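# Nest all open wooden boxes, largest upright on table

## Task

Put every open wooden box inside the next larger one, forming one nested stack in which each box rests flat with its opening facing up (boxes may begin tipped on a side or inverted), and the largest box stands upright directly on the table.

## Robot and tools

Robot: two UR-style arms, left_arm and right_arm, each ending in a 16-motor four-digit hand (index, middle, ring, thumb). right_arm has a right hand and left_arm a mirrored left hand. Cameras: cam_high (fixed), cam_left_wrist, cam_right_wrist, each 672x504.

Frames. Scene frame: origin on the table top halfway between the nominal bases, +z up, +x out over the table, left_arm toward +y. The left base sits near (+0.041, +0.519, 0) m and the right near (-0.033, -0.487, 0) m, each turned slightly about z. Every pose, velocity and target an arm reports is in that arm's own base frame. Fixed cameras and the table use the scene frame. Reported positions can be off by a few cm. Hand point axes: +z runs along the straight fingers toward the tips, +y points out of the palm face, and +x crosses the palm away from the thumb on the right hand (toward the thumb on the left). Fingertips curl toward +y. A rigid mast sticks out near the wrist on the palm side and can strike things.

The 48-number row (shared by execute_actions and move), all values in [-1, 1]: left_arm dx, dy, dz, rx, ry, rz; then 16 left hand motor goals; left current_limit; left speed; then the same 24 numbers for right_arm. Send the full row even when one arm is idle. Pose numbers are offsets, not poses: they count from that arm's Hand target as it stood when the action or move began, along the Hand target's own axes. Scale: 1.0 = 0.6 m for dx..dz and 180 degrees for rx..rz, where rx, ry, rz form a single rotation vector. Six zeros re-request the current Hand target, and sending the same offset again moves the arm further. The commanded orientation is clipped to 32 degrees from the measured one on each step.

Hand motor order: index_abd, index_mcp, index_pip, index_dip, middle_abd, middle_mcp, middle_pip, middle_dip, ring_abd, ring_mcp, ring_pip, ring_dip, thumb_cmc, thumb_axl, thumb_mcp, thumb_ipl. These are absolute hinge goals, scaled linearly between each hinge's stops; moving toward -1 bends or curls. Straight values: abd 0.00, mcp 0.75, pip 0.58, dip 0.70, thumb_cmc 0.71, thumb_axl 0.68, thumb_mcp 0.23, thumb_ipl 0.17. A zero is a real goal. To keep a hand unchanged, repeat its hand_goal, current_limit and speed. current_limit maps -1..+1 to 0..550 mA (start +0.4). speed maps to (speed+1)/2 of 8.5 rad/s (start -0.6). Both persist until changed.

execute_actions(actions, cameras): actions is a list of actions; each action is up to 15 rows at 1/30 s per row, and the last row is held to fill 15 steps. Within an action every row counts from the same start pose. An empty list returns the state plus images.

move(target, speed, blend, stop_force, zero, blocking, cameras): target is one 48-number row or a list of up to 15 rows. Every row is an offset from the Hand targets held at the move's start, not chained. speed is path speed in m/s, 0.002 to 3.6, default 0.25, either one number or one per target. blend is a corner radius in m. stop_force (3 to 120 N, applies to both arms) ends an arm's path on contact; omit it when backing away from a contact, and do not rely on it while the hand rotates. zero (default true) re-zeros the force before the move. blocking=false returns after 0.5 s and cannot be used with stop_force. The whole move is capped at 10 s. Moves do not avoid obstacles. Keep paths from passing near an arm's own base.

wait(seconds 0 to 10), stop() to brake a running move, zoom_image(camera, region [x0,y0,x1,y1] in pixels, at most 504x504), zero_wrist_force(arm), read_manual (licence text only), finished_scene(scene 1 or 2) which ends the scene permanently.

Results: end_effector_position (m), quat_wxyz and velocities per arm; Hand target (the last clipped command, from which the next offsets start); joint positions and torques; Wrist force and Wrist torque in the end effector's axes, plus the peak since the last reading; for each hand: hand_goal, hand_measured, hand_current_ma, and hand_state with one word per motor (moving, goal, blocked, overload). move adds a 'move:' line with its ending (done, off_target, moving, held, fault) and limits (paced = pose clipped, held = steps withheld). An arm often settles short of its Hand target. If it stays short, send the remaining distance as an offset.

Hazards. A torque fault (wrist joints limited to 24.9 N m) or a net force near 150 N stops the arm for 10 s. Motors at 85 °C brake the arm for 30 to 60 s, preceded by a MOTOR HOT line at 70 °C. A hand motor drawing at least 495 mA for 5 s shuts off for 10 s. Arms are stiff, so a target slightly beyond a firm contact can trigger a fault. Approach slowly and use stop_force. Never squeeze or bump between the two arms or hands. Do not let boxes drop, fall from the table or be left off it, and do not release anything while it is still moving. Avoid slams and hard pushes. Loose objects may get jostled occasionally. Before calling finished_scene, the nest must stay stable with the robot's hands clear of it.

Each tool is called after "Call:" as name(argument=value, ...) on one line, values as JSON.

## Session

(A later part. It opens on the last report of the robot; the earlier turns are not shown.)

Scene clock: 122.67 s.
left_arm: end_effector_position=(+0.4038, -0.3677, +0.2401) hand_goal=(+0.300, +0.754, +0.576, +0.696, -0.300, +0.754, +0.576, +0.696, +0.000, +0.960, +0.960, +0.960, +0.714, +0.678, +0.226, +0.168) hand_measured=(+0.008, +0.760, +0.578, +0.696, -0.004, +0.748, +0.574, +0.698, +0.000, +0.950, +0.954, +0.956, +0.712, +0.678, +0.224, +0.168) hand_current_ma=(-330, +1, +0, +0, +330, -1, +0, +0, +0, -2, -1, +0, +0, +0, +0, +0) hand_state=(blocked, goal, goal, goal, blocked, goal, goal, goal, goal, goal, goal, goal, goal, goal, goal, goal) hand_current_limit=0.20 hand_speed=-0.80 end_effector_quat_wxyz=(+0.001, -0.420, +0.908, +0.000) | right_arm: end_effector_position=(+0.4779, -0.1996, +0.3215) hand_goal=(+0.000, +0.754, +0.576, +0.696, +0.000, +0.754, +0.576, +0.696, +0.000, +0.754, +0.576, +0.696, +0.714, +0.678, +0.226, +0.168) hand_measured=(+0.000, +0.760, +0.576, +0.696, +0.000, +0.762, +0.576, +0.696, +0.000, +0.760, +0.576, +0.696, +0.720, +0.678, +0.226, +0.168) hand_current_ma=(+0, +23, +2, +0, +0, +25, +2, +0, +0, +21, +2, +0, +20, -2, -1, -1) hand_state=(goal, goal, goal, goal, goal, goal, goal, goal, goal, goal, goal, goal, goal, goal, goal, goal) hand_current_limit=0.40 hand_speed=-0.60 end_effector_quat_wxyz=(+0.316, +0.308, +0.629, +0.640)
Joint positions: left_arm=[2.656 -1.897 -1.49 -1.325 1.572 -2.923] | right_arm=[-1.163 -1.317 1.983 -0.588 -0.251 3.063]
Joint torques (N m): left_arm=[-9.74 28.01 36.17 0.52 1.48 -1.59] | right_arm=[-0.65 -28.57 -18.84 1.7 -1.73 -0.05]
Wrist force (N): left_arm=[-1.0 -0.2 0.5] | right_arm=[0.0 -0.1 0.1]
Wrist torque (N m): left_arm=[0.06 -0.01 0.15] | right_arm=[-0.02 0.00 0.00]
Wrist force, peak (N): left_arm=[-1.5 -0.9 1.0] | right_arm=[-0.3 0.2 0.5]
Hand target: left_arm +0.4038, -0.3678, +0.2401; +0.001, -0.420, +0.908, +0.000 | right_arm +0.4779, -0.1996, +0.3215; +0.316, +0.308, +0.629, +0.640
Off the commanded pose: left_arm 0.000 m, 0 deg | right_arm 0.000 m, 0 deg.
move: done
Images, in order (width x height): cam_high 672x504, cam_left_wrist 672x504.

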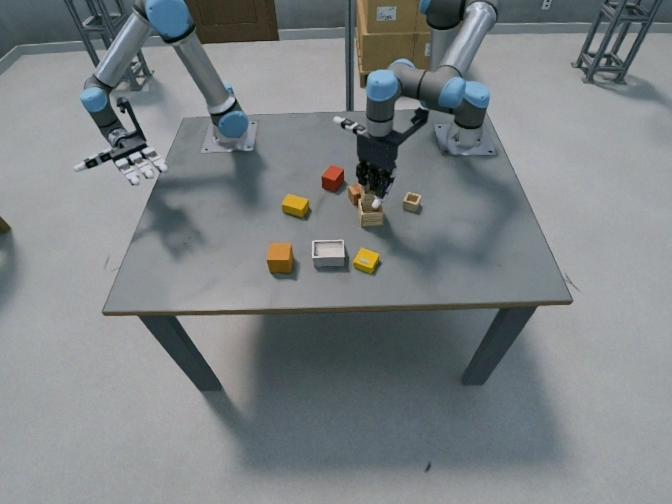

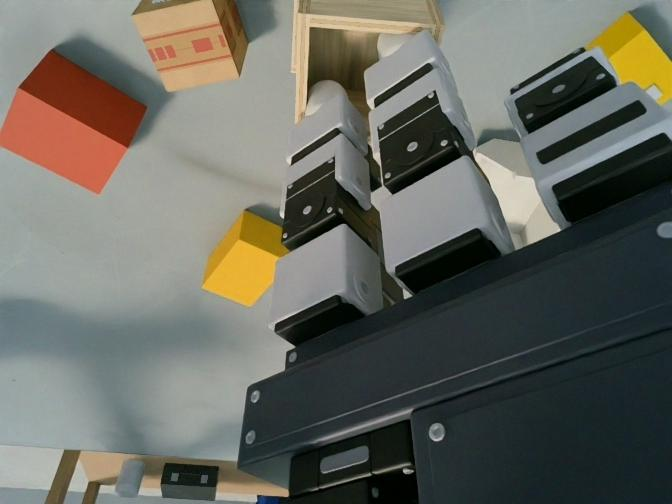

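Call:
move(target=[-0.0033,-0.0033,0.0333,0,0,0, 0.3,0.754,0.576,0.696,-0.3,0.754,0.576,0.696,0,0.96,0.96,0.96,0.714,0.678,0.226,0.168,0.2,-0.8, 0,0,0,0,0,0, 0,0.754,0.576,0.696,0,0.754,0.576,0.696,0,0.754,0.576,0.696,0.714,0.678,0.226,0.168,0.4,-0.6], speed=0.08, cameras=["cam_high","cam_left_wrist"])

Call:
zoom_image(camera="cam_high", region=[340, 150, 420, 240])

Call:
zoom_image(camera="cam_left_wrist", region=[260, 0, 460, 130])

Scene clock: 127.80 s.
left_arm: end_effector_position=(+0.4066, -0.3675, +0.2202) hand_goal=(+0.300, +0.754, +0.576, +0.696, -0.300, +0.754, +0.576, +0.696, +0.000, +0.960, +0.960, +0.960, +0.714, +0.678, +0.226, +0.168) hand_measured=(+0.008, +0.760, +0.578, +0.696, -0.004, +0.748, +0.574, +0.698, +0.000, +0.950, +0.954, +0.956, +0.712, +0.678, +0.224, +0.168) hand_current_ma=(-330, +1, +0, +0, +330, -1, +0, +0, +0, -2, -1, +0, +0, +0, +0, +0) hand_state=(blocked, goal, goal, goal, blocked, goal, goal, goal, goal, goal, goal, goal, goal, goal, goal, goal) hand_current_limit=0.20 hand_speed=-0.80 end_effector_quat_wxyz=(+0.001, -0.420, +0.908, +0.000) | right_arm: end_effector_position=(+0.4779, -0.1996, +0.3215) hand_goal=(+0.000, +0.754, +0.576, +0.696, +0.000, +0.754, +0.576, +0.696, +0.000, +0.754, +0.576, +0.696, +0.714, +0.678, +0.226, +0.168) hand_measured=(+0.000, +0.760, +0.576, +0.696, +0.000, +0.762, +0.576, +0.696, +0.000, +0.760, +0.576, +0.696, +0.720, +0.678, +0.226, +0.168) hand_current_ma=(+0, +23, +2, +0, +0, +25, +2, +0, +0, +21, +2, +0, +20, -2, -1, -1) hand_state=(goal, goal, goal, goal, goal, goal, goal, goal, goal, goal, goal, goal, goal, goal, goal, goal) hand_current_limit=0.40 hand_speed=-0.60 end_effector_quat_wxyz=(+0.316, +0.308, +0.629, +0.640)
Joint positions: left_arm=[2.658 -1.914 -1.519 -1.278 1.572 -2.92] | right_arm=[-1.163 -1.317 1.983 -0.588 -0.251 3.063]
Joint torques (N m): left_arm=[7.92 29.25 10.97 4.87 1.5 1.25] | right_arm=[-0.02 -27.99 -18.72 1.66 -1.81 0.02]
Wrist force (N): left_arm=[-1.1 0.0 0.7] | right_arm=[-0.1 0.1 0.3]
Wrist torque (N m): left_arm=[0.08 0.04 -0.07] | right_arm=[0.00 0.01 0.00]
Wrist force, peak (N): left_arm=[-1.4 -0.6 0.8] | right_arm=[-0.3 0.5 0.0]
Hand target: left_arm +0.4066, -0.3675, +0.2201; +0.001, -0.420, +0.908, +0.000 | right_arm +0.4779, -0.1996, +0.3215; +0.316, +0.308, +0.629, +0.640
Off the commanded pose: left_arm 0.000 m, 0 deg | right_arm 0.000 m, 0 deg.
move: done
Images, in order (width x height): cam_high 672x504, cam_left_wrist 672x504.

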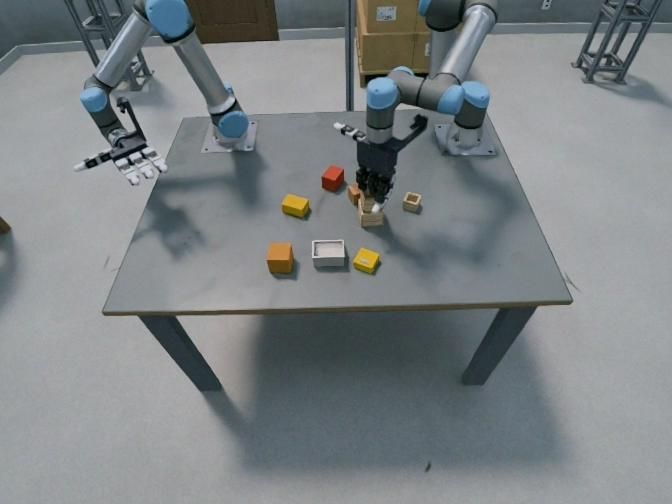

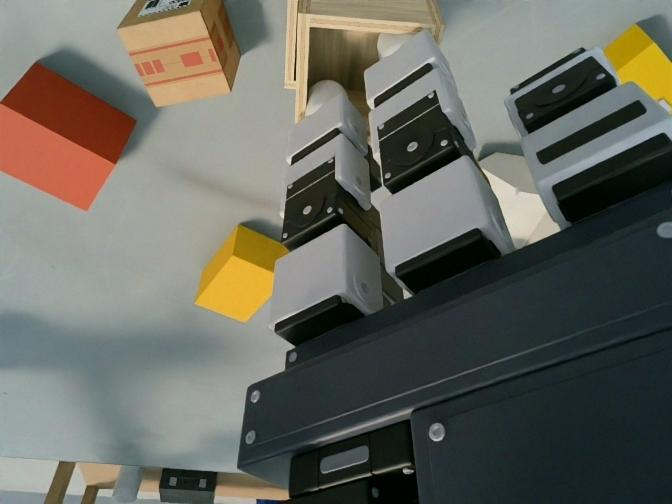

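Scaled by 5.600.

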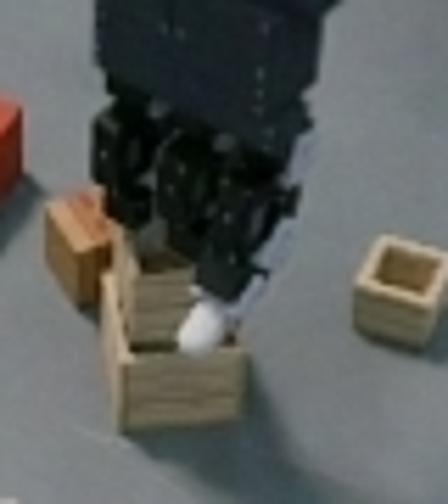

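Scaled by 2.520.

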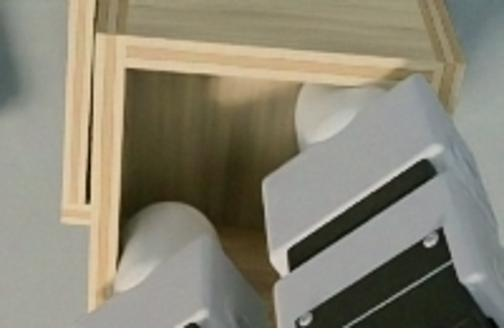

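Call:
move(target=[0,0,0.0367,0,0,0, 0.3,0.754,0.576,0.696,-0.3,0.754,0.576,0.696,0,0.96,0.96,0.96,0.714,0.678,0.226,0.168,0.2,-0.8, 0,0,0,0,0,0, 0,0.754,0.576,0.696,0,0.754,0.576,0.696,0,0.754,0.576,0.696,0.714,0.678,0.226,0.168,0.4,-0.6], speed=0.03, stop_force=3, cameras=["cam_high","cam_left_wrist"])

Call:
zoom_image(camera="cam_high", region=[340, 150, 420, 240])

Call:
zoom_image(camera="cam_left_wrist", region=[260, 0, 460, 130])

Scene clock: 131.00 s.
left_arm: end_effector_position=(+0.4066, -0.3675, +0.2113) hand_goal=(+0.300, +0.754, +0.576, +0.696, -0.300, +0.754, +0.576, +0.696, +0.000, +0.960, +0.960, +0.960, +0.714, +0.678, +0.226, +0.168) hand_measured=(+0.008, +0.758, +0.578, +0.696, -0.004, +0.748, +0.574, +0.698, +0.000, +0.950, +0.954, +0.956, +0.712, +0.678, +0.224, +0.168) hand_current_ma=(-330, +1, +0, +0, +330, -1, +0, +0, +0, -2, -1, +0, +0, +0, +0, +0) hand_state=(blocked, goal, goal, goal, blocked, goal, goal, goal, goal, goal, goal, goal, goal, goal, goal, goal) hand_current_limit=0.20 hand_speed=-0.80 end_effector_quat_wxyz=(+0.001, -0.420, +0.908, +0.000) | right_arm: end_effector_position=(+0.4779, -0.1996, +0.3215) hand_goal=(+0.000, +0.754, +0.576, +0.696, +0.000, +0.754, +0.576, +0.696, +0.000, +0.754, +0.576, +0.696, +0.714, +0.678, +0.226, +0.168) hand_measured=(+0.000, +0.760, +0.576, +0.696, +0.000, +0.762, +0.576, +0.696, +0.000, +0.760, +0.576, +0.696, +0.720, +0.678, +0.226, +0.168) hand_current_ma=(+0, +23, +2, +0, +0, +25, +2, +0, +0, +21, +2, +0, +20, -2, -1, -1) hand_state=(goal, goal, goal, goal, goal, goal, goal, goal, goal, goal, goal, goal, goal, goal, goal, goal) hand_current_limit=0.40 hand_speed=-0.60 end_effector_quat_wxyz=(+0.316, +0.308, +0.629, +0.640)
Joint positions: left_arm=[2.659 -1.921 -1.534 -1.257 1.572 -2.92] | right_arm=[-1.163 -1.317 1.983 -0.588 -0.251 3.063]
Joint torques (N m): left_arm=[2.52 54.89 36.54 0.56 -0.74 1.05] | right_arm=[0.19 -28.34 -18.44 1.77 -1.87 -0.03]
Wrist force (N): left_arm=[-0.9 -0.3 0.7] | right_arm=[-0.1 0.1 0.1]
Wrist torque (N m): left_arm=[0.03 0.01 -0.04] | right_arm=[0.00 0.02 -0.01]
Wrist force, peak (N): left_arm=[-1.6 0.0 -2.5] | right_arm=[-0.4 0.5 0.1]
Hand target: left_arm +0.4066, -0.3675, +0.2113; +0.001, -0.420, +0.908, +0.000 (not the last commanded pose) | right_arm +0.4779, -0.1996, +0.3215; +0.316, +0.308, +0.629, +0.640
Off the commanded pose: left_arm 0.013 m, 0 deg | right_arm 0.000 m, 0 deg.
move: contact (left_arm)
Images, in order (width x height): cam_high 672x504, cam_left_wrist 672x504.

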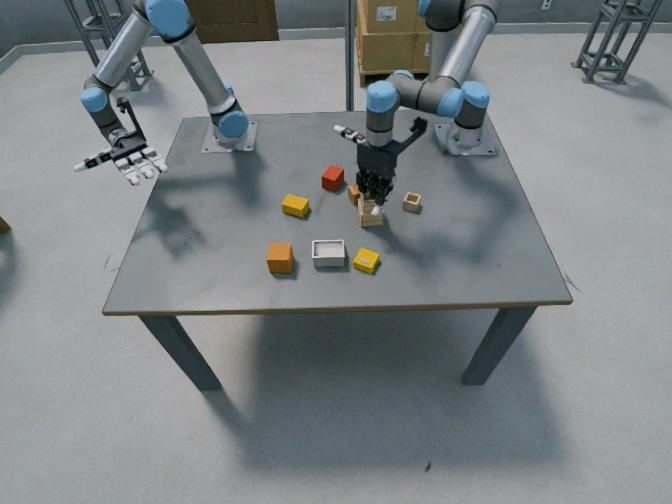

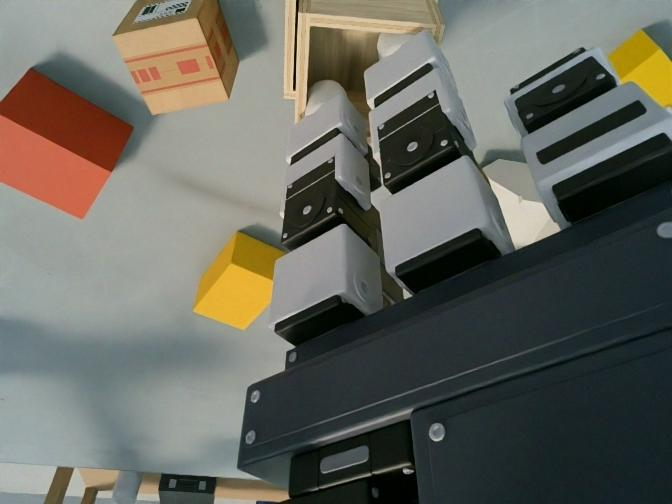

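Scaled by 5.600.

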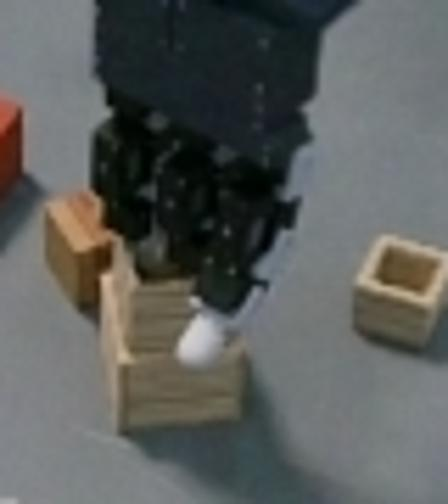

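Scaled by 2.520.

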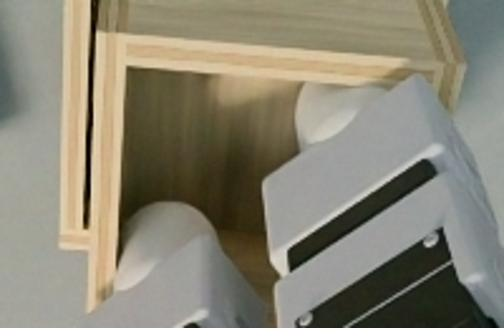

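Call:
move(target=[[0.0019,-0.0016,-0.005,0,0,0, 0.3,0.754,0.576,0.696,-0.3,0.754,0.576,0.696,0,0.96,0.96,0.96,0.714,0.678,0.226,0.168,0.2,-0.8, 0,0,0,0,0,0, 0,0.754,0.576,0.696,0,0.754,0.576,0.696,0,0.754,0.576,0.696,0.714,0.678,0.226,0.168,0.4,-0.6]], speed=0.03)

Call:
move(target=[0,0,0.0283,0,0,0, 0.3,0.754,0.576,0.696,-0.3,0.754,0.576,0.696,0,0.96,0.96,0.96,0.714,0.678,0.226,0.168,0.2,-0.8, 0,0,0,0,0,0, 0,0.754,0.576,0.696,0,0.754,0.576,0.696,0,0.754,0.576,0.696,0.714,0.678,0.226,0.168,0.4,-0.6], speed=0.02, stop_force=3, cameras=["cam_high","cam_left_wrist"])

Call:
zoom_image(camera="cam_left_wrist", region=[260, 0, 460, 130])

Scene clock: 134.03 s.
left_arm: end_effector_position=(+0.4066, -0.3690, +0.2143) hand_goal=(+0.300, +0.754, +0.576, +0.696, -0.300, +0.754, +0.576, +0.696, +0.000, +0.960, +0.960, +0.960, +0.714, +0.678, +0.226, +0.168) hand_measured=(+0.008, +0.758, +0.578, +0.696, -0.004, +0.748, +0.574, +0.698, +0.000, +0.950, +0.954, +0.956, +0.712, +0.678, +0.224, +0.168) hand_current_ma=(-330, +1, +0, +0, +330, -1, +0, +0, +0, -2, -1, +0, +0, +0, +0, +0) hand_state=(blocked, goal, goal, goal, blocked, goal, goal, goal, goal, goal, goal, goal, goal, goal, goal, goal) hand_current_limit=0.20 hand_speed=-0.80 end_effector_quat_wxyz=(+0.001, -0.420, +0.908, +0.000) | right_arm: end_effector_position=(+0.4779, -0.1996, +0.3215) hand_goal=(+0.000, +0.754, +0.576, +0.696, +0.000, +0.754, +0.576, +0.696, +0.000, +0.754, +0.576, +0.696, +0.714, +0.678, +0.226, +0.168) hand_measured=(+0.000, +0.760, +0.576, +0.696, +0.000, +0.762, +0.576, +0.696, +0.000, +0.760, +0.576, +0.696, +0.720, +0.678, +0.226, +0.168) hand_current_ma=(+0, +23, +2, +0, +0, +25, +2, +0, +0, +21, +2, +0, +20, -2, -1, -1) hand_state=(goal, goal, goal, goal, goal, goal, goal, goal, goal, goal, goal, goal, goal, goal, goal, goal) hand_current_limit=0.40 hand_speed=-0.60 end_effector_quat_wxyz=(+0.316, +0.308, +0.629, +0.640)
Joint positions: left_arm=[2.656 -1.921 -1.526 -1.265 1.572 -2.922] | right_arm=[-1.163 -1.317 1.983 -0.588 -0.251 3.063]
Joint torques (N m): left_arm=[-8.97 51.75 35.52 0.15 -0.98 -1.4] | right_arm=[-1.01 -28.54 -19.01 1.69 -1.94 0.04]
Wrist force (N): left_arm=[-1.3 -0.4 0.6] | right_arm=[-0.2 0.0 0.1]
Wrist torque (N m): left_arm=[0.02 0.06 0.12] | right_arm=[-0.02 0.02 -0.01]
Wrist force, peak (N): left_arm=[-1.4 -0.7 1.0] | right_arm=[-0.4 0.5 -0.1]
Hand target: left_arm +0.4066, -0.3690, +0.2143; +0.001, -0.420, +0.908, +0.000 | right_arm +0.4779, -0.1996, +0.3215; +0.316, +0.308, +0.629, +0.640
Off the commanded pose: left_arm 0.000 m, 0 deg | right_arm 0.000 m, 0 deg.
move: done

Scene clock: 135.37 s.
left_arm: end_effector_position=(+0.4066, -0.3690, +0.2105) hand_goal=(+0.300, +0.754, +0.576, +0.696, -0.300, +0.754, +0.576, +0.696, +0.000, +0.960, +0.960, +0.960, +0.714, +0.678, +0.226, +0.168) hand_measured=(+0.008, +0.758, +0.578, +0.696, -0.004, +0.748, +0.576, +0.698, +0.000, +0.950, +0.954, +0.956, +0.712, +0.678, +0.224, +0.168) hand_current_ma=(-330, +0, +0, +0, +330, -1, +0, +0, +0, -2, -1, +0, +0, +0, +0, +0) hand_state=(blocked, goal, goal, goal, blocked, goal, goal, goal, goal, goal, goal, goal, goal, goal, goal, goal) hand_current_limit=0.20 hand_speed=-0.80 end_effector_quat_wxyz=(+0.001, -0.420, +0.908, +0.000) | right_arm: end_effector_position=(+0.4779, -0.1996, +0.3215) hand_goal=(+0.000, +0.754, +0.576, +0.696, +0.000, +0.754, +0.576, +0.696, +0.000, +0.754, +0.576, +0.696, +0.714, +0.678, +0.226, +0.168) hand_measured=(+0.000, +0.760, +0.576, +0.696, +0.000, +0.762, +0.576, +0.696, +0.000, +0.760, +0.576, +0.696, +0.720, +0.678, +0.226, +0.168) hand_current_ma=(+0, +23, +2, +0, +0, +25, +2, +0, +0, +21, +2, +0, +20, -2, -1, -1) hand_state=(goal, goal, goal, goal, goal, goal, goal, goal, goal, goal, goal, goal, goal, goal, goal, goal) hand_current_limit=0.40 hand_speed=-0.60 end_effector_quat_wxyz=(+0.316, +0.308, +0.629, +0.640)
Joint positions: left_arm=[2.656 -1.923 -1.532 -1.256 1.572 -2.923] | right_arm=[-1.163 -1.317 1.983 -0.588 -0.251 3.063]
Joint torques (N m): left_arm=[-8.65 54.61 35.6 0.43 -0.75 -1.38] | right_arm=[-0.26 -28.52 -18.29 1.7 -1.95 -0.05]
Wrist force (N): left_arm=[-0.9 -0.2 0.9] | right_arm=[-0.2 0.3 0.3]
Wrist torque (N m): left_arm=[0.03 0.02 0.14] | right_arm=[0.01 0.02 0.00]
Wrist force, peak (N): left_arm=[-2.3 0.1 -5.3] | right_arm=[-0.5 0.2 0.1]
Hand target: left_arm +0.4066, -0.3690, +0.2105; +0.001, -0.420, +0.908, +0.000 (not the last commanded pose) | right_arm +0.4779, -0.1996, +0.3215; +0.316, +0.308, +0.629, +0.640
Off the commanded pose: left_arm 0.013 m, 0 deg | right_arm 0.000 m, 0 deg.
move: contact (left_arm)
Images, in order (width x height): cam_high 672x504, cam_left_wrist 672x504.

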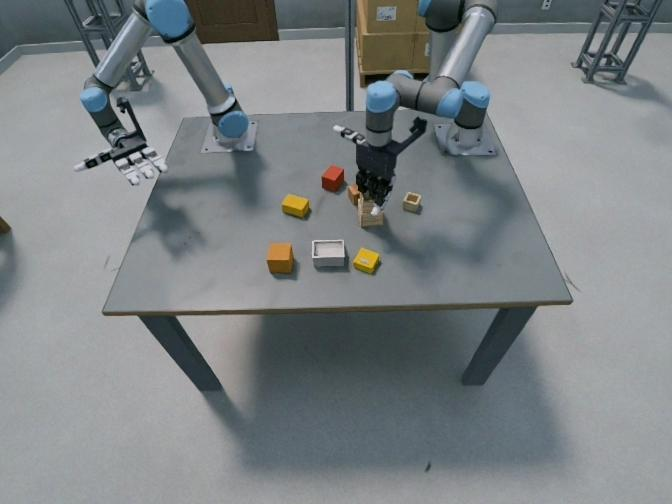

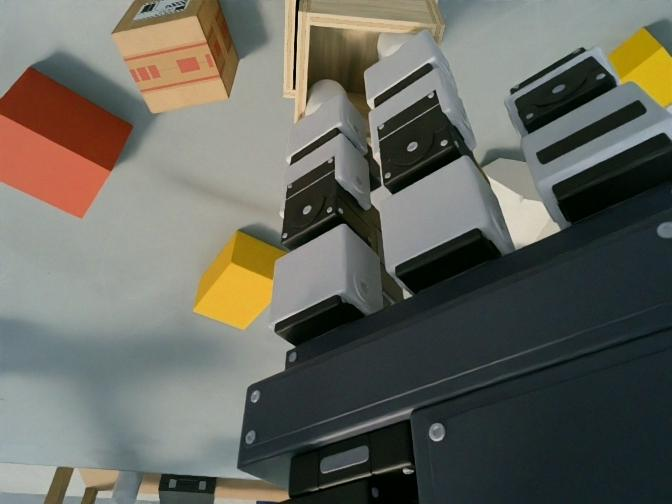

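Scaled by 2.520.

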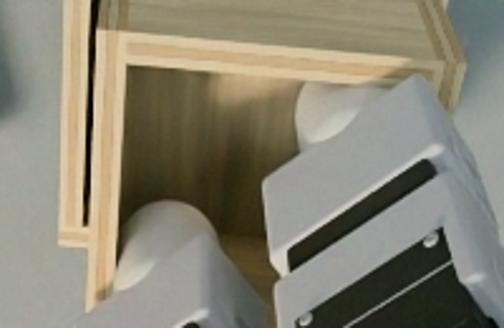

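Call:
move(target=[[0.0023,-0.0037,-0.0067,0,0,0, 0.3,0.754,0.576,0.696,-0.3,0.754,0.576,0.696,0,0.96,0.96,0.96,0.714,0.678,0.226,0.168,0.2,-0.8, 0,0,0,0,0,0, 0,0.754,0.576,0.696,0,0.754,0.576,0.696,0,0.754,0.576,0.696,0.714,0.678,0.226,0.168,0.4,-0.6]], speed=0.03)

Call:
move(target=[0,0,0.035,0,0,0, 0.3,0.754,0.576,0.696,-0.3,0.754,0.576,0.696,0,0.96,0.96,0.96,0.714,0.678,0.226,0.168,0.2,-0.8, 0,0,0,0,0,0, 0,0.754,0.576,0.696,0,0.754,0.576,0.696,0,0.754,0.576,0.696,0.714,0.678,0.226,0.168,0.4,-0.6], speed=0.02, stop_force=3, cameras=["cam_high","cam_left_wrist"])

Call:
zoom_image(camera="cam_left_wrist", region=[260, 0, 460, 130])

Scene clock: 138.97 s.
left_arm: end_effector_position=(+0.4074, -0.3715, +0.2145) hand_goal=(+0.300, +0.754, +0.576, +0.696, -0.300, +0.754, +0.576, +0.696, +0.000, +0.960, +0.960, +0.960, +0.714, +0.678, +0.226, +0.168) hand_measured=(+0.008, +0.758, +0.578, +0.696, -0.004, +0.748, +0.576, +0.698, +0.000, +0.950, +0.954, +0.956, +0.712, +0.678, +0.224, +0.168) hand_current_ma=(-330, +0, +0, +0, +330, -1, +0, +0, +0, -2, -1, +0, +0, +0, +0, +0) hand_state=(blocked, goal, goal, goal, blocked, goal, goal, goal, goal, goal, goal, goal, goal, goal, goal, goal) hand_current_limit=0.20 hand_speed=-0.80 end_effector_quat_wxyz=(+0.001, -0.420, +0.908, +0.000) | right_arm: end_effector_position=(+0.4779, -0.1996, +0.3215) hand_goal=(+0.000, +0.754, +0.576, +0.696, +0.000, +0.754, +0.576, +0.696, +0.000, +0.754, +0.576, +0.696, +0.714, +0.678, +0.226, +0.168) hand_measured=(+0.000, +0.760, +0.576, +0.696, +0.000, +0.762, +0.576, +0.696, +0.000, +0.760, +0.576, +0.696, +0.720, +0.678, +0.226, +0.168) hand_current_ma=(+0, +23, +2, +0, +0, +25, +2, +0, +0, +21, +2, +0, +20, -2, -1, -1) hand_state=(goal, goal, goal, goal, goal, goal, goal, goal, goal, goal, goal, goal, goal, goal, goal, goal) hand_current_limit=0.40 hand_speed=-0.60 end_effector_quat_wxyz=(+0.316, +0.308, +0.629, +0.640)
Joint positions: left_arm=[2.653 -1.926 -1.519 -1.267 1.572 -2.925] | right_arm=[-1.163 -1.317 1.983 -0.588 -0.251 3.063]
Joint torques (N m): left_arm=[-9.41 29.03 35.65 0.37 -1 -1.44] | right_arm=[-0.34 -27.83 -18.67 1.78 -1.98 -0.04]
Wrist force (N): left_arm=[-1.1 -0.3 0.6] | right_arm=[0.0 0.3 0.0]
Wrist torque (N m): left_arm=[0.05 0.04 0.13] | right_arm=[0.04 0.01 0.00]
Wrist force, peak (N): left_arm=[-1.4 -0.5 0.9] | right_arm=[0.0 0.4 0.4]
Hand target: left_arm +0.4074, -0.3715, +0.2146; +0.001, -0.420, +0.908, +0.000 | right_arm +0.4779, -0.1996, +0.3215; +0.316, +0.308, +0.629, +0.640
Off the commanded pose: left_arm 0.000 m, 0 deg | right_arm 0.000 m, 0 deg.
move: done

Scene clock: 140.33 s.
left_arm: end_effector_position=(+0.4074, -0.3715, +0.2100) hand_goal=(+0.300, +0.754, +0.576, +0.696, -0.300, +0.754, +0.576, +0.696, +0.000, +0.960, +0.960, +0.960, +0.714, +0.678, +0.226, +0.168) hand_measured=(+0.008, +0.756, +0.578, +0.696, -0.004, +0.746, +0.576, +0.698, +0.000, +0.950, +0.954, +0.956, +0.712, +0.678, +0.224, +0.168) hand_current_ma=(-330, +0, +0, +0, +330, -1, +0, +0, +0, -2, -1, +0, +0, +0, +0, +0) hand_state=(blocked, goal, goal, goal, blocked, goal, goal, goal, goal, goal, goal, goal, goal, goal, goal, goal) hand_current_limit=0.20 hand_speed=-0.80 end_effector_quat_wxyz=(+0.001, -0.420, +0.908, +0.000) | right_arm: end_effector_position=(+0.4779, -0.1996, +0.3215) hand_goal=(+0.000, +0.754, +0.576, +0.696, +0.000, +0.754, +0.576, +0.696, +0.000, +0.754, +0.576, +0.696, +0.714, +0.678, +0.226, +0.168) hand_measured=(+0.000, +0.760, +0.576, +0.696, +0.000, +0.762, +0.576, +0.696, +0.000, +0.760, +0.576, +0.696, +0.720, +0.678, +0.226, +0.168) hand_current_ma=(+0, +23, +2, +0, +0, +25, +2, +0, +0, +21, +2, +0, +20, -2, -1, -1) hand_state=(goal, goal, goal, goal, goal, goal, goal, goal, goal, goal, goal, goal, goal, goal, goal, goal) hand_current_limit=0.40 hand_speed=-0.60 end_effector_quat_wxyz=(+0.316, +0.308, +0.629, +0.640)
Joint positions: left_arm=[2.653 -1.929 -1.526 -1.257 1.572 -2.925] | right_arm=[-1.163 -1.317 1.983 -0.588 -0.251 3.063]
Joint torques (N m): left_arm=[-8.75 55.56 35.89 0.61 -0.69 -1.09] | right_arm=[0 -27.71 -18.78 1.75 -2.11 -0.03]
Wrist force (N): left_arm=[-1.4 -0.3 0.6] | right_arm=[-0.5 0.1 0.3]
Wrist torque (N m): left_arm=[0.04 0.08 0.10] | right_arm=[-0.02 0.06 -0.04]
Wrist force, peak (N): left_arm=[-1.8 0.1 -5.9] | right_arm=[-0.5 0.1 0.3]
Hand target: left_arm +0.4074, -0.3715, +0.2100; +0.001, -0.420, +0.908, +0.000 (not the last commanded pose) | right_arm +0.4779, -0.1996, +0.3215; +0.316, +0.308, +0.629, +0.640
Off the commanded pose: left_arm 0.016 m, 0 deg | right_arm 0.000 m, 0 deg.
move: contact (left_arm)
Images, in order (width x height): cam_high 672x504, cam_left_wrist 672x504.

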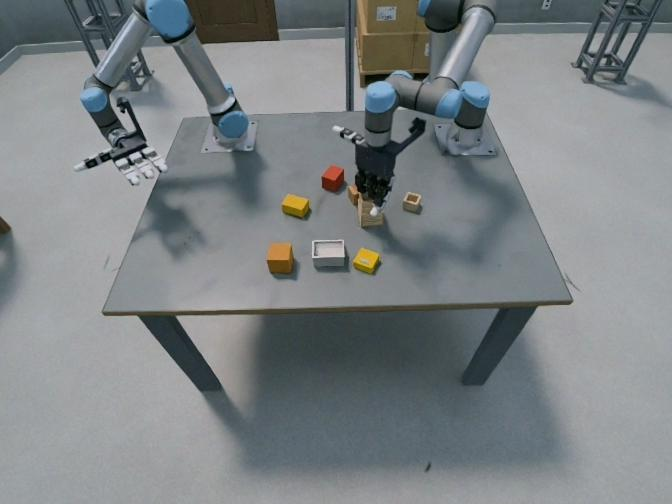

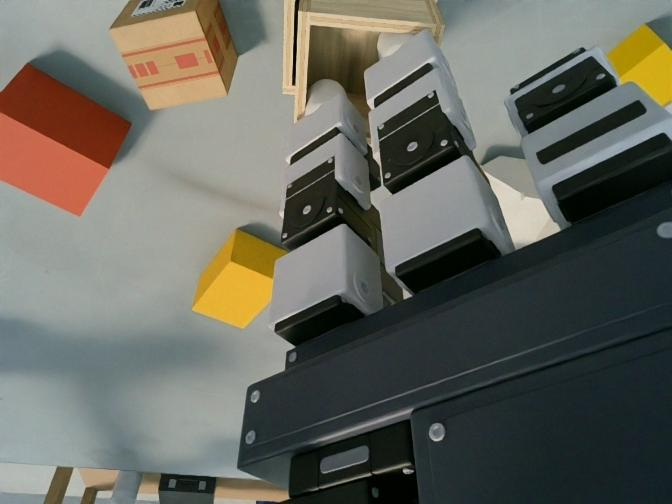

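Scaled by 2.520.

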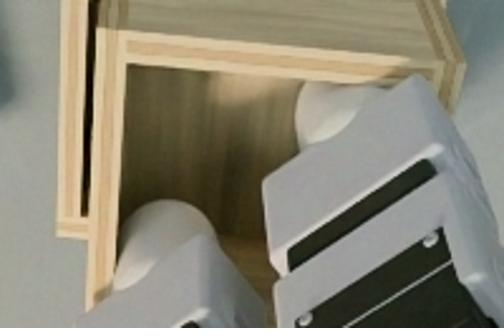

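Call:
zoom_image(camera="cam_high", region=[350, 180, 400, 235])

Scaled by 9.164.

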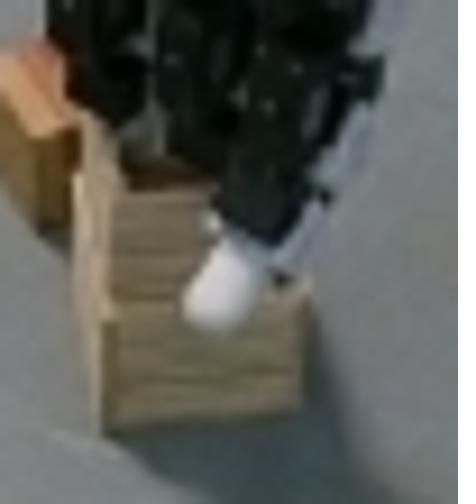

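Call:
move(target=[0,0,0.0033,0,0,0, 0.3,0.754,0.576,0.696,-0.3,0.754,0.576,0.696,0,0.96,0.96,0.96,0.714,0.678,0.226,0.168,0.5,-0.8, 0,0,0,0,0,0, 0,0.754,0.576,0.696,0,0.754,0.576,0.696,0,0.754,0.576,0.696,0.714,0.678,0.226,0.168,0.4,-0.6], speed=0.02)

Call:
wait(seconds=0.3)

Call:
wait(seconds=0.3)

Scene clock: 145.03 s.
left_arm: end_effector_position=(+0.4074, -0.3715, +0.2081) hand_goal=(+0.300, +0.754, +0.576, +0.696, -0.300, +0.754, +0.576, +0.696, +0.000, +0.960, +0.960, +0.960, +0.714, +0.678, +0.226, +0.168) hand_measured=(+0.010, +0.756, +0.578, +0.696, -0.004, +0.746, +0.576, +0.702, +0.000, +0.950, +0.954, +0.956, +0.712, +0.678, +0.224, +0.168) hand_current_ma=(-412, +0, +0, +0, +412, -1, +0, +1, +0, -2, -1, +0, +0, +0, +0, +0) hand_state=(blocked, goal, goal, goal, blocked, goal, goal, goal, goal, goal, goal, goal, goal, goal, goal, goal) hand_current_limit=0.50 hand_speed=-0.80 end_effector_quat_wxyz=(+0.001, -0.420, +0.908, +0.000) | right_arm: end_effector_position=(+0.4779, -0.1996, +0.3215) hand_goal=(+0.000, +0.754, +0.576, +0.696, +0.000, +0.754, +0.576, +0.696, +0.000, +0.754, +0.576, +0.696, +0.714, +0.678, +0.226, +0.168) hand_measured=(+0.000, +0.760, +0.576, +0.696, +0.000, +0.762, +0.576, +0.696, +0.000, +0.760, +0.576, +0.696, +0.720, +0.678, +0.226, +0.168) hand_current_ma=(+0, +23, +2, +0, +0, +25, +2, +0, +0, +21, +2, +0, +20, -2, -1, -1) hand_state=(goal, goal, goal, goal, goal, goal, goal, goal, goal, goal, goal, goal, goal, goal, goal, goal) hand_current_limit=0.40 hand_speed=-0.60 end_effector_quat_wxyz=(+0.316, +0.308, +0.629, +0.640)
Joint positions: left_arm=[2.653 -1.93 -1.529 -1.252 1.572 -2.925] | right_arm=[-1.163 -1.317 1.983 -0.588 -0.251 3.063]
Joint torques (N m): left_arm=[-8.38 24.09 6.36 4.07 -0.95 -1.16] | right_arm=[-0.01 -28.2 -18.61 1.8 -2.07 0.04]
Wrist force (N): left_arm=[-2.0 0.7 -8.6] | right_arm=[-0.2 0.3 0.0]
Wrist torque (N m): left_arm=[0.77 0.23 0.03] | right_arm=[0.04 0.03 -0.01]
Wrist force, peak (N): left_arm=[-2.0 0.7 -8.6] | right_arm=[-0.7 0.1 0.0]
Hand target: left_arm +0.4074, -0.3715, +0.2080; +0.001, -0.420, +0.908, +0.000 | right_arm +0.4779, -0.1996, +0.3215; +0.316, +0.308, +0.629, +0.640
Off the commanded pose: left_arm 0.000 m, 0 deg | right_arm 0.000 m, 0 deg.
move: done

Scene clock: 145.33 s.
left_arm: end_effector_position=(+0.4074, -0.3715, +0.2081) hand_goal=(+0.300, +0.754, +0.576, +0.696, -0.300, +0.754, +0.576, +0.696, +0.000, +0.960, +0.960, +0.960, +0.714, +0.678, +0.226, +0.168) hand_measured=(+0.010, +0.756, +0.578, +0.696, -0.004, +0.746, +0.576, +0.702, +0.000, +0.950, +0.954, +0.956, +0.712, +0.678, +0.224, +0.168) hand_current_ma=(-412, +0, +0, +0, +413, -1, +0, +1, +0, -2, -1, +0, +0, +0, +0, +0) hand_state=(blocked, goal, goal, goal, blocked, goal, goal, goal, goal, goal, goal, goal, goal, goal, goal, goal) hand_current_limit=0.50 hand_speed=-0.80 end_effector_quat_wxyz=(+0.001, -0.420, +0.908, +0.000) | right_arm: end_effector_position=(+0.4779, -0.1996, +0.3215) hand_goal=(+0.000, +0.754, +0.576, +0.696, +0.000, +0.754, +0.576, +0.696, +0.000, +0.754, +0.576, +0.696, +0.714, +0.678, +0.226, +0.168) hand_measured=(+0.000, +0.760, +0.576, +0.696, +0.000, +0.762, +0.576, +0.696, +0.000, +0.760, +0.576, +0.696, +0.720, +0.678, +0.226, +0.168) hand_current_ma=(+0, +23, +2, +0, +0, +25, +2, +0, +0, +21, +2, +0, +20, -2, -1, -1) hand_state=(goal, goal, goal, goal, goal, goal, goal, goal, goal, goal, goal, goal, goal, goal, goal, goal) hand_current_limit=0.40 hand_speed=-0.60 end_effector_quat_wxyz=(+0.316, +0.308, +0.629, +0.640)
Joint positions: left_arm=[2.653 -1.93 -1.529 -1.252 1.572 -2.925] | right_arm=[-1.163 -1.317 1.983 -0.588 -0.251 3.063]
Joint torques (N m): left_arm=[-7.86 23.54 6.42 4.15 -0.85 -1.05] | right_arm=[0.01 -27.99 -19.32 1.86 -2 0.05]
Wrist force (N): left_arm=[-1.5 0.4 -8.7] | right_arm=[-0.2 0.1 0.1]
Wrist torque (N m): left_arm=[0.73 0.18 0.07] | right_arm=[0.00 0.02 -0.01]
Wrist force, peak (N): left_arm=[-1.9 0.6 -9.0] | right_arm=[0.3 0.2 0.3]
Hand target: left_arm +0.4074, -0.3715, +0.2080; +0.001, -0.420, +0.908, +0.000 | right_arm +0.4779, -0.1996, +0.3215; +0.316, +0.308, +0.629, +0.640
Off the commanded pose: left_arm 0.000 m, 0 deg | right_arm 0.000 m, 0 deg.
wait: 0.30 s; at rest by 0.17 s

Scene clock: 145.63 s.
left_arm: end_effector_position=(+0.4074, -0.3715, +0.2081) hand_goal=(+0.300, +0.754, +0.576, +0.696, -0.300, +0.754, +0.576, +0.696, +0.000, +0.960, +0.960, +0.960, +0.714, +0.678, +0.226, +0.168) hand_measured=(+0.010, +0.756, +0.578, +0.696, -0.004, +0.746, +0.576, +0.702, +0.000, +0.950, +0.954, +0.956, +0.712, +0.678, +0.224, +0.168) hand_current_ma=(-412, +0, +0, +0, +412, -1, +0, +1, +0, -2, -1, +0, +0, +0, +0, +0) hand_state=(blocked, goal, goal, goal, blocked, goal, goal, goal, goal, goal, goal, goal, goal, goal, goal, goal) hand_current_limit=0.50 hand_speed=-0.80 end_effector_quat_wxyz=(+0.001, -0.420, +0.908, +0.000) | right_arm: end_effector_position=(+0.4779, -0.1996, +0.3215) hand_goal=(+0.000, +0.754, +0.576, +0.696, +0.000, +0.754, +0.576, +0.696, +0.000, +0.754, +0.576, +0.696, +0.714, +0.678, +0.226, +0.168) hand_measured=(+0.000, +0.760, +0.576, +0.696, +0.000, +0.762, +0.576, +0.696, +0.000, +0.760, +0.576, +0.696, +0.720, +0.678, +0.226, +0.168) hand_current_ma=(+0, +23, +2, +0, +0, +25, +2, +0, +0, +21, +2, +0, +20, -2, -1, -1) hand_state=(goal, goal, goal, goal, goal, goal, goal, goal, goal, goal, goal, goal, goal, goal, goal, goal) hand_current_limit=0.40 hand_speed=-0.60 end_effector_quat_wxyz=(+0.316, +0.308, +0.629, +0.640)
Joint positions: left_arm=[2.653 -1.93 -1.529 -1.252 1.572 -2.925] | right_arm=[-1.163 -1.317 1.983 -0.588 -0.251 3.063]
Joint torques (N m): left_arm=[-7.19 24.18 6.08 4.24 -0.68 -1.04] | right_arm=[-0.88 -28.45 -19.03 1.82 -2.13 -0.03]
Wrist force (N): left_arm=[-1.9 0.6 -8.8] | right_arm=[0.1 -0.1 0.2]
Wrist torque (N m): left_arm=[0.77 0.24 0.04] | right_arm=[-0.03 -0.01 0.01]
Wrist force, peak (N): left_arm=[-1.7 0.7 -9.0] | right_arm=[-0.1 0.3 0.1]
Hand target: left_arm +0.4074, -0.3715, +0.2080; +0.001, -0.420, +0.908, +0.000 | right_arm +0.4779, -0.1996, +0.3215; +0.316, +0.308, +0.629, +0.640
Off the commanded pose: left_arm 0.000 m, 0 deg | right_arm 0.000 m, 0 deg.
wait: 0.30 s; at rest by 0.17 s

Call:
move(target=[[-0.0072,0.0063,-0.0083,0,0,0, 0.3,0.754,0.576,0.696,-0.3,0.754,0.576,0.696,0,0.96,0.96,0.96,0.714,0.678,0.226,0.168,0.4,-0.8, 0,0,0,0,0,0, 0,0.754,0.576,0.696,0,0.754,0.576,0.696,0,0.754,0.576,0.696,0.714,0.678,0.226,0.168,0.4,-0.6]], speed=0.03)

Call:
move(target=[0,0,0.035,0,0,0, 0.3,0.754,0.576,0.696,-0.3,0.754,0.576,0.696,0,0.96,0.96,0.96,0.714,0.678,0.226,0.168,0.4,-0.8, 0,0,0,0,0,0, 0,0.754,0.576,0.696,0,0.754,0.576,0.696,0,0.754,0.576,0.696,0.714,0.678,0.226,0.168,0.4,-0.6], speed=0.02, stop_force=3, cameras=["cam_high","cam_left_wrist"])

Call:
zoom_image(camera="cam_high", region=[350, 180, 400, 235])

Call:
zoom_image(camera="cam_left_wrist", region=[260, 0, 460, 130])

Scene clock: 148.23 s.
left_arm: end_effector_position=(+0.4073, -0.3658, +0.2130) hand_goal=(+0.300, +0.754, +0.576, +0.696, -0.300, +0.754, +0.576, +0.696, +0.000, +0.960, +0.960, +0.960, +0.714, +0.678, +0.226, +0.168) hand_measured=(+0.010, +0.756, +0.578, +0.696, -0.004, +0.748, +0.576, +0.700, +0.000, +0.950, +0.954, +0.956, +0.712, +0.678, +0.224, +0.168) hand_current_ma=(-385, +0, +0, +0, +385, -1, +0, +0, +0, -2, -1, +0, +0, +0, +0, +0) hand_state=(blocked, goal, goal, goal, blocked, goal, goal, goal, goal, goal, goal, goal, goal, goal, goal, goal) hand_current_limit=0.40 hand_speed=-0.80 end_effector_quat_wxyz=(+0.001, -0.420, +0.908, +0.000) | right_arm: end_effector_position=(+0.4779, -0.1996, +0.3215) hand_goal=(+0.000, +0.754, +0.576, +0.696, +0.000, +0.754, +0.576, +0.696, +0.000, +0.754, +0.576, +0.696, +0.714, +0.678, +0.226, +0.168) hand_measured=(+0.000, +0.760, +0.576, +0.696, +0.000, +0.762, +0.576, +0.696, +0.000, +0.760, +0.576, +0.696, +0.720, +0.678, +0.226, +0.168) hand_current_ma=(+0, +23, +2, +0, +0, +25, +2, +0, +0, +21, +2, +0, +20, -2, -1, -1) hand_state=(goal, goal, goal, goal, goal, goal, goal, goal, goal, goal, goal, goal, goal, goal, goal, goal) hand_current_limit=0.40 hand_speed=-0.60 end_effector_quat_wxyz=(+0.316, +0.308, +0.629, +0.640)
Joint positions: left_arm=[2.661 -1.918 -1.533 -1.26 1.572 -2.917] | right_arm=[-1.163 -1.317 1.983 -0.588 -0.251 3.063]
Joint torques (N m): left_arm=[6.27 55.03 10.33 0.23 -0.69 1.08] | right_arm=[-0.34 -27.8 -18.95 1.95 -2.14 0.07]
Wrist force (N): left_arm=[-1.1 -0.5 0.5] | right_arm=[-0.1 0.4 0.0]
Wrist torque (N m): left_arm=[0.02 0.03 -0.05] | right_arm=[0.05 0.01 0.00]
Wrist force, peak (N): left_arm=[-1.9 0.6 -9.2] | right_arm=[-0.4 0.2 0.0]
Hand target: left_arm +0.4073, -0.3658, +0.2130; +0.001, -0.420, +0.908, +0.000 | right_arm +0.4779, -0.1996, +0.3215; +0.316, +0.308, +0.629, +0.640
Off the commanded pose: left_arm 0.000 m, 0 deg | right_arm 0.000 m, 0 deg.
move: done

Scene clock: 150.10 s.
left_arm: end_effector_position=(+0.4073, -0.3658, +0.1920) hand_goal=(+0.300, +0.754, +0.576, +0.696, -0.300, +0.754, +0.576, +0.696, +0.000, +0.960, +0.960, +0.960, +0.714, +0.678, +0.226, +0.168) hand_measured=(+0.010, +0.756, +0.578, +0.696, -0.004, +0.748, +0.576, +0.700, +0.000, +0.950, +0.954, +0.956, +0.712, +0.678, +0.224, +0.168) hand_current_ma=(-385, +0, +0, +0, +385, -1, +0, +0, +0, -2, -1, +0, +0, +0, +0, +0) hand_state=(blocked, goal, goal, goal, blocked, goal, goal, goal, goal, goal, goal, goal, goal, goal, goal, goal) hand_current_limit=0.40 hand_speed=-0.80 end_effector_quat_wxyz=(+0.001, -0.420, +0.908, +0.000) | right_arm: end_effector_position=(+0.4779, -0.1996, +0.3215) hand_goal=(+0.000, +0.754, +0.576, +0.696, +0.000, +0.754, +0.576, +0.696, +0.000, +0.754, +0.576, +0.696, +0.714, +0.678, +0.226, +0.168) hand_measured=(+0.000, +0.760, +0.576, +0.696, +0.000, +0.762, +0.576, +0.696, +0.000, +0.760, +0.576, +0.696, +0.720, +0.678, +0.226, +0.168) hand_current_ma=(+0, +23, +2, +0, +0, +25, +2, +0, +0, +21, +2, +0, +20, -2, -1, -1) hand_state=(goal, goal, goal, goal, goal, goal, goal, goal, goal, goal, goal, goal, goal, goal, goal, goal) hand_current_limit=0.40 hand_speed=-0.60 end_effector_quat_wxyz=(+0.316, +0.308, +0.629, +0.640)
Joint positions: left_arm=[2.662 -1.934 -1.567 -1.21 1.572 -2.917] | right_arm=[-1.163 -1.317 1.983 -0.588 -0.251 3.063]
Joint torques (N m): left_arm=[7.65 30.19 9.91 4.78 -1.51 1.34] | right_arm=[-0.46 -27.67 -18.98 1.88 -2.21 0.02]
Wrist force (N): left_arm=[-1.0 -0.2 0.5] | right_arm=[-0.1 0.0 -0.1]
Wrist torque (N m): left_arm=[0.02 0.07 -0.05] | right_arm=[0.01 0.01 -0.01]
Wrist force, peak (N): left_arm=[-1.3 -0.7 1.0] | right_arm=[-0.6 0.1 0.1]
Hand target: left_arm +0.4073, -0.3658, +0.1920; +0.001, -0.420, +0.908, +0.000 | right_arm +0.4779, -0.1996, +0.3215; +0.316, +0.308, +0.629, +0.640
Off the commanded pose: left_arm 0.000 m, 0 deg | right_arm 0.000 m, 0 deg.
move: done
Images, in order (width x height): cam_high 672x504, cam_left_wrist 672x504.

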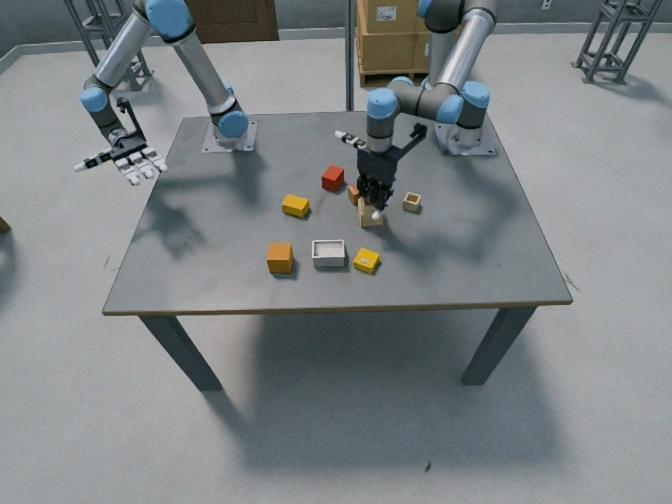

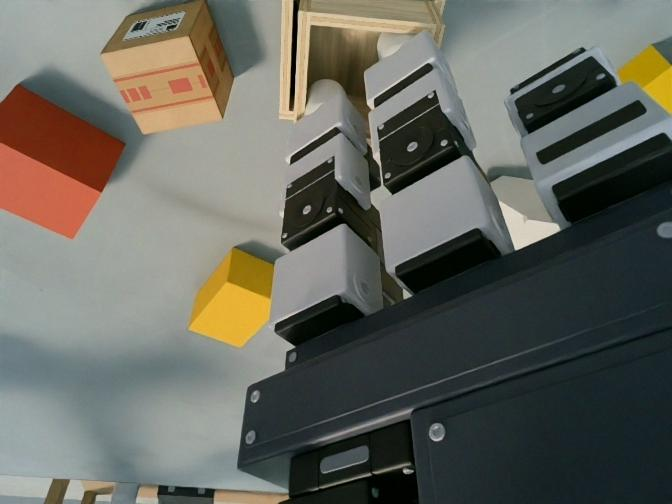

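Scaled by 9.164.

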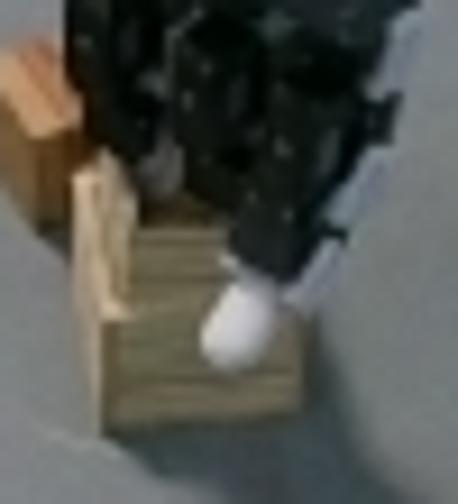

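Scaled by 2.520.

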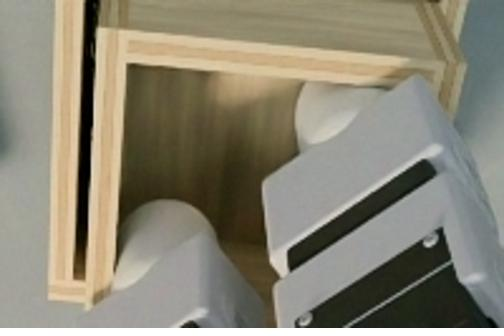

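Call:
move(target=[0,0,0.07,0,0,0, 0.3,0.754,0.576,0.696,-0.3,0.754,0.576,0.696,0,0.96,0.96,0.96,0.714,0.678,0.226,0.168,0.4,-0.8, 0,0,0,0,0,0, 0,0.754,0.576,0.696,0,0.754,0.576,0.696,0,0.754,0.576,0.696,0.714,0.678,0.226,0.168,0.4,-0.6], speed=0.025, stop_force=3, cameras=["cam_high","cam_left_wrist"])

Call:
zoom_image(camera="cam_high", region=[350, 180, 400, 235])

Call:
zoom_image(camera="cam_left_wrist", region=[260, 0, 460, 130])

Scene clock: 153.40 s.
left_arm: end_effector_position=(+0.4074, -0.3658, +0.1557) hand_goal=(+0.300, +0.754, +0.576, +0.696, -0.300, +0.754, +0.576, +0.696, +0.000, +0.960, +0.960, +0.960, +0.714, +0.678, +0.226, +0.168) hand_measured=(+0.014, +0.758, +0.578, +0.696, -0.004, +0.750, +0.576, +0.700, +0.000, +0.950, +0.954, +0.956, +0.712, +0.678, +0.224, +0.168) hand_current_ma=(-385, +0, +0, +0, +385, -1, +0, +0, +0, -2, -1, +0, +0, +0, +0, +0) hand_state=(blocked, goal, goal, goal, blocked, goal, goal, goal, goal, goal, goal, goal, goal, goal, goal, goal) hand_current_limit=0.40 hand_speed=-0.80 end_effector_quat_wxyz=(+0.001, -0.420, +0.908, +0.000) | right_arm: end_effector_position=(+0.4779, -0.1996, +0.3215) hand_goal=(+0.000, +0.754, +0.576, +0.696, +0.000, +0.754, +0.576, +0.696, +0.000, +0.754, +0.576, +0.696, +0.714, +0.678, +0.226, +0.168) hand_measured=(+0.000, +0.760, +0.576, +0.696, +0.000, +0.762, +0.576, +0.696, +0.000, +0.760, +0.576, +0.696, +0.720, +0.678, +0.226, +0.168) hand_current_ma=(+0, +23, +2, +0, +0, +25, +2, +0, +0, +21, +2, +0, +20, -2, -1, -1) hand_state=(goal, goal, goal, goal, goal, goal, goal, goal, goal, goal, goal, goal, goal, goal, goal, goal) hand_current_limit=0.40 hand_speed=-0.60 end_effector_quat_wxyz=(+0.316, +0.308, +0.629, +0.640)
Joint positions: left_arm=[2.662 -1.968 -1.619 -1.124 1.572 -2.917] | right_arm=[-1.163 -1.317 1.983 -0.588 -0.251 3.063]
Joint torques (N m): left_arm=[7 55.76 34.54 0.45 1.51 1.27] | right_arm=[-0.28 -27.51 -18.39 1.86 -2.28 0.14]
Wrist force (N): left_arm=[-1.0 -0.3 1.0] | right_arm=[-0.1 0.3 0.3]
Wrist torque (N m): left_arm=[-0.03 0.05 -0.06] | right_arm=[0.02 0.01 0.00]
Wrist force, peak (N): left_arm=[1.1 -0.8 -5.9] | right_arm=[-0.5 0.3 -0.2]
Hand target: left_arm +0.4074, -0.3657, +0.1557; +0.001, -0.420, +0.908, +0.000 (not the last commanded pose) | right_arm +0.4779, -0.1996, +0.3215; +0.316, +0.308, +0.629, +0.640
Off the commanded pose: left_arm 0.006 m, 0 deg | right_arm 0.000 m, 0 deg.
move: contact (left_arm)
Images, in order (width x height): cam_high 672x504, cam_left_wrist 672x504.

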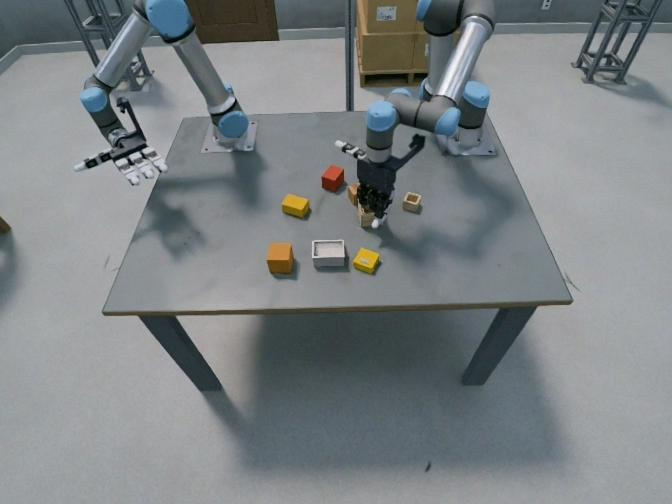

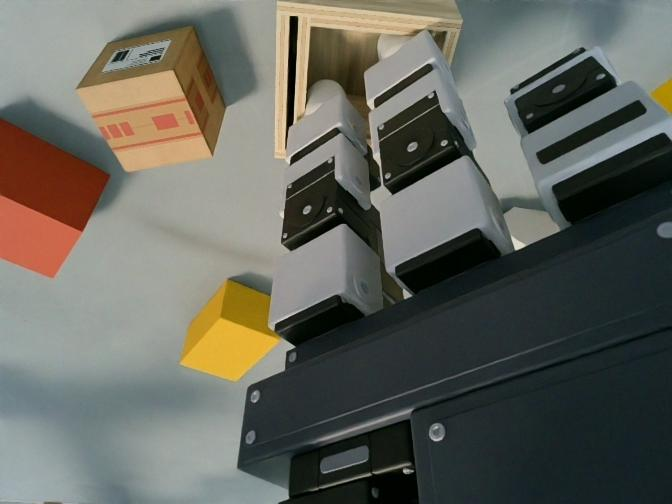

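Scaled by 9.164.

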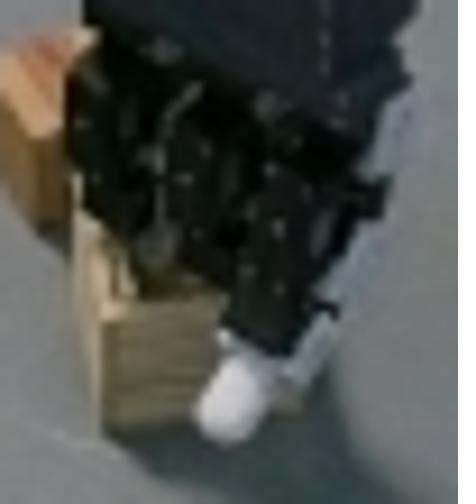

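Scaled by 2.520.

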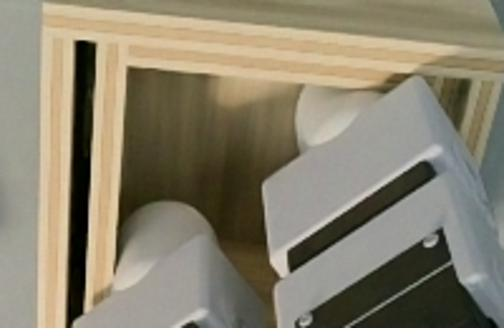

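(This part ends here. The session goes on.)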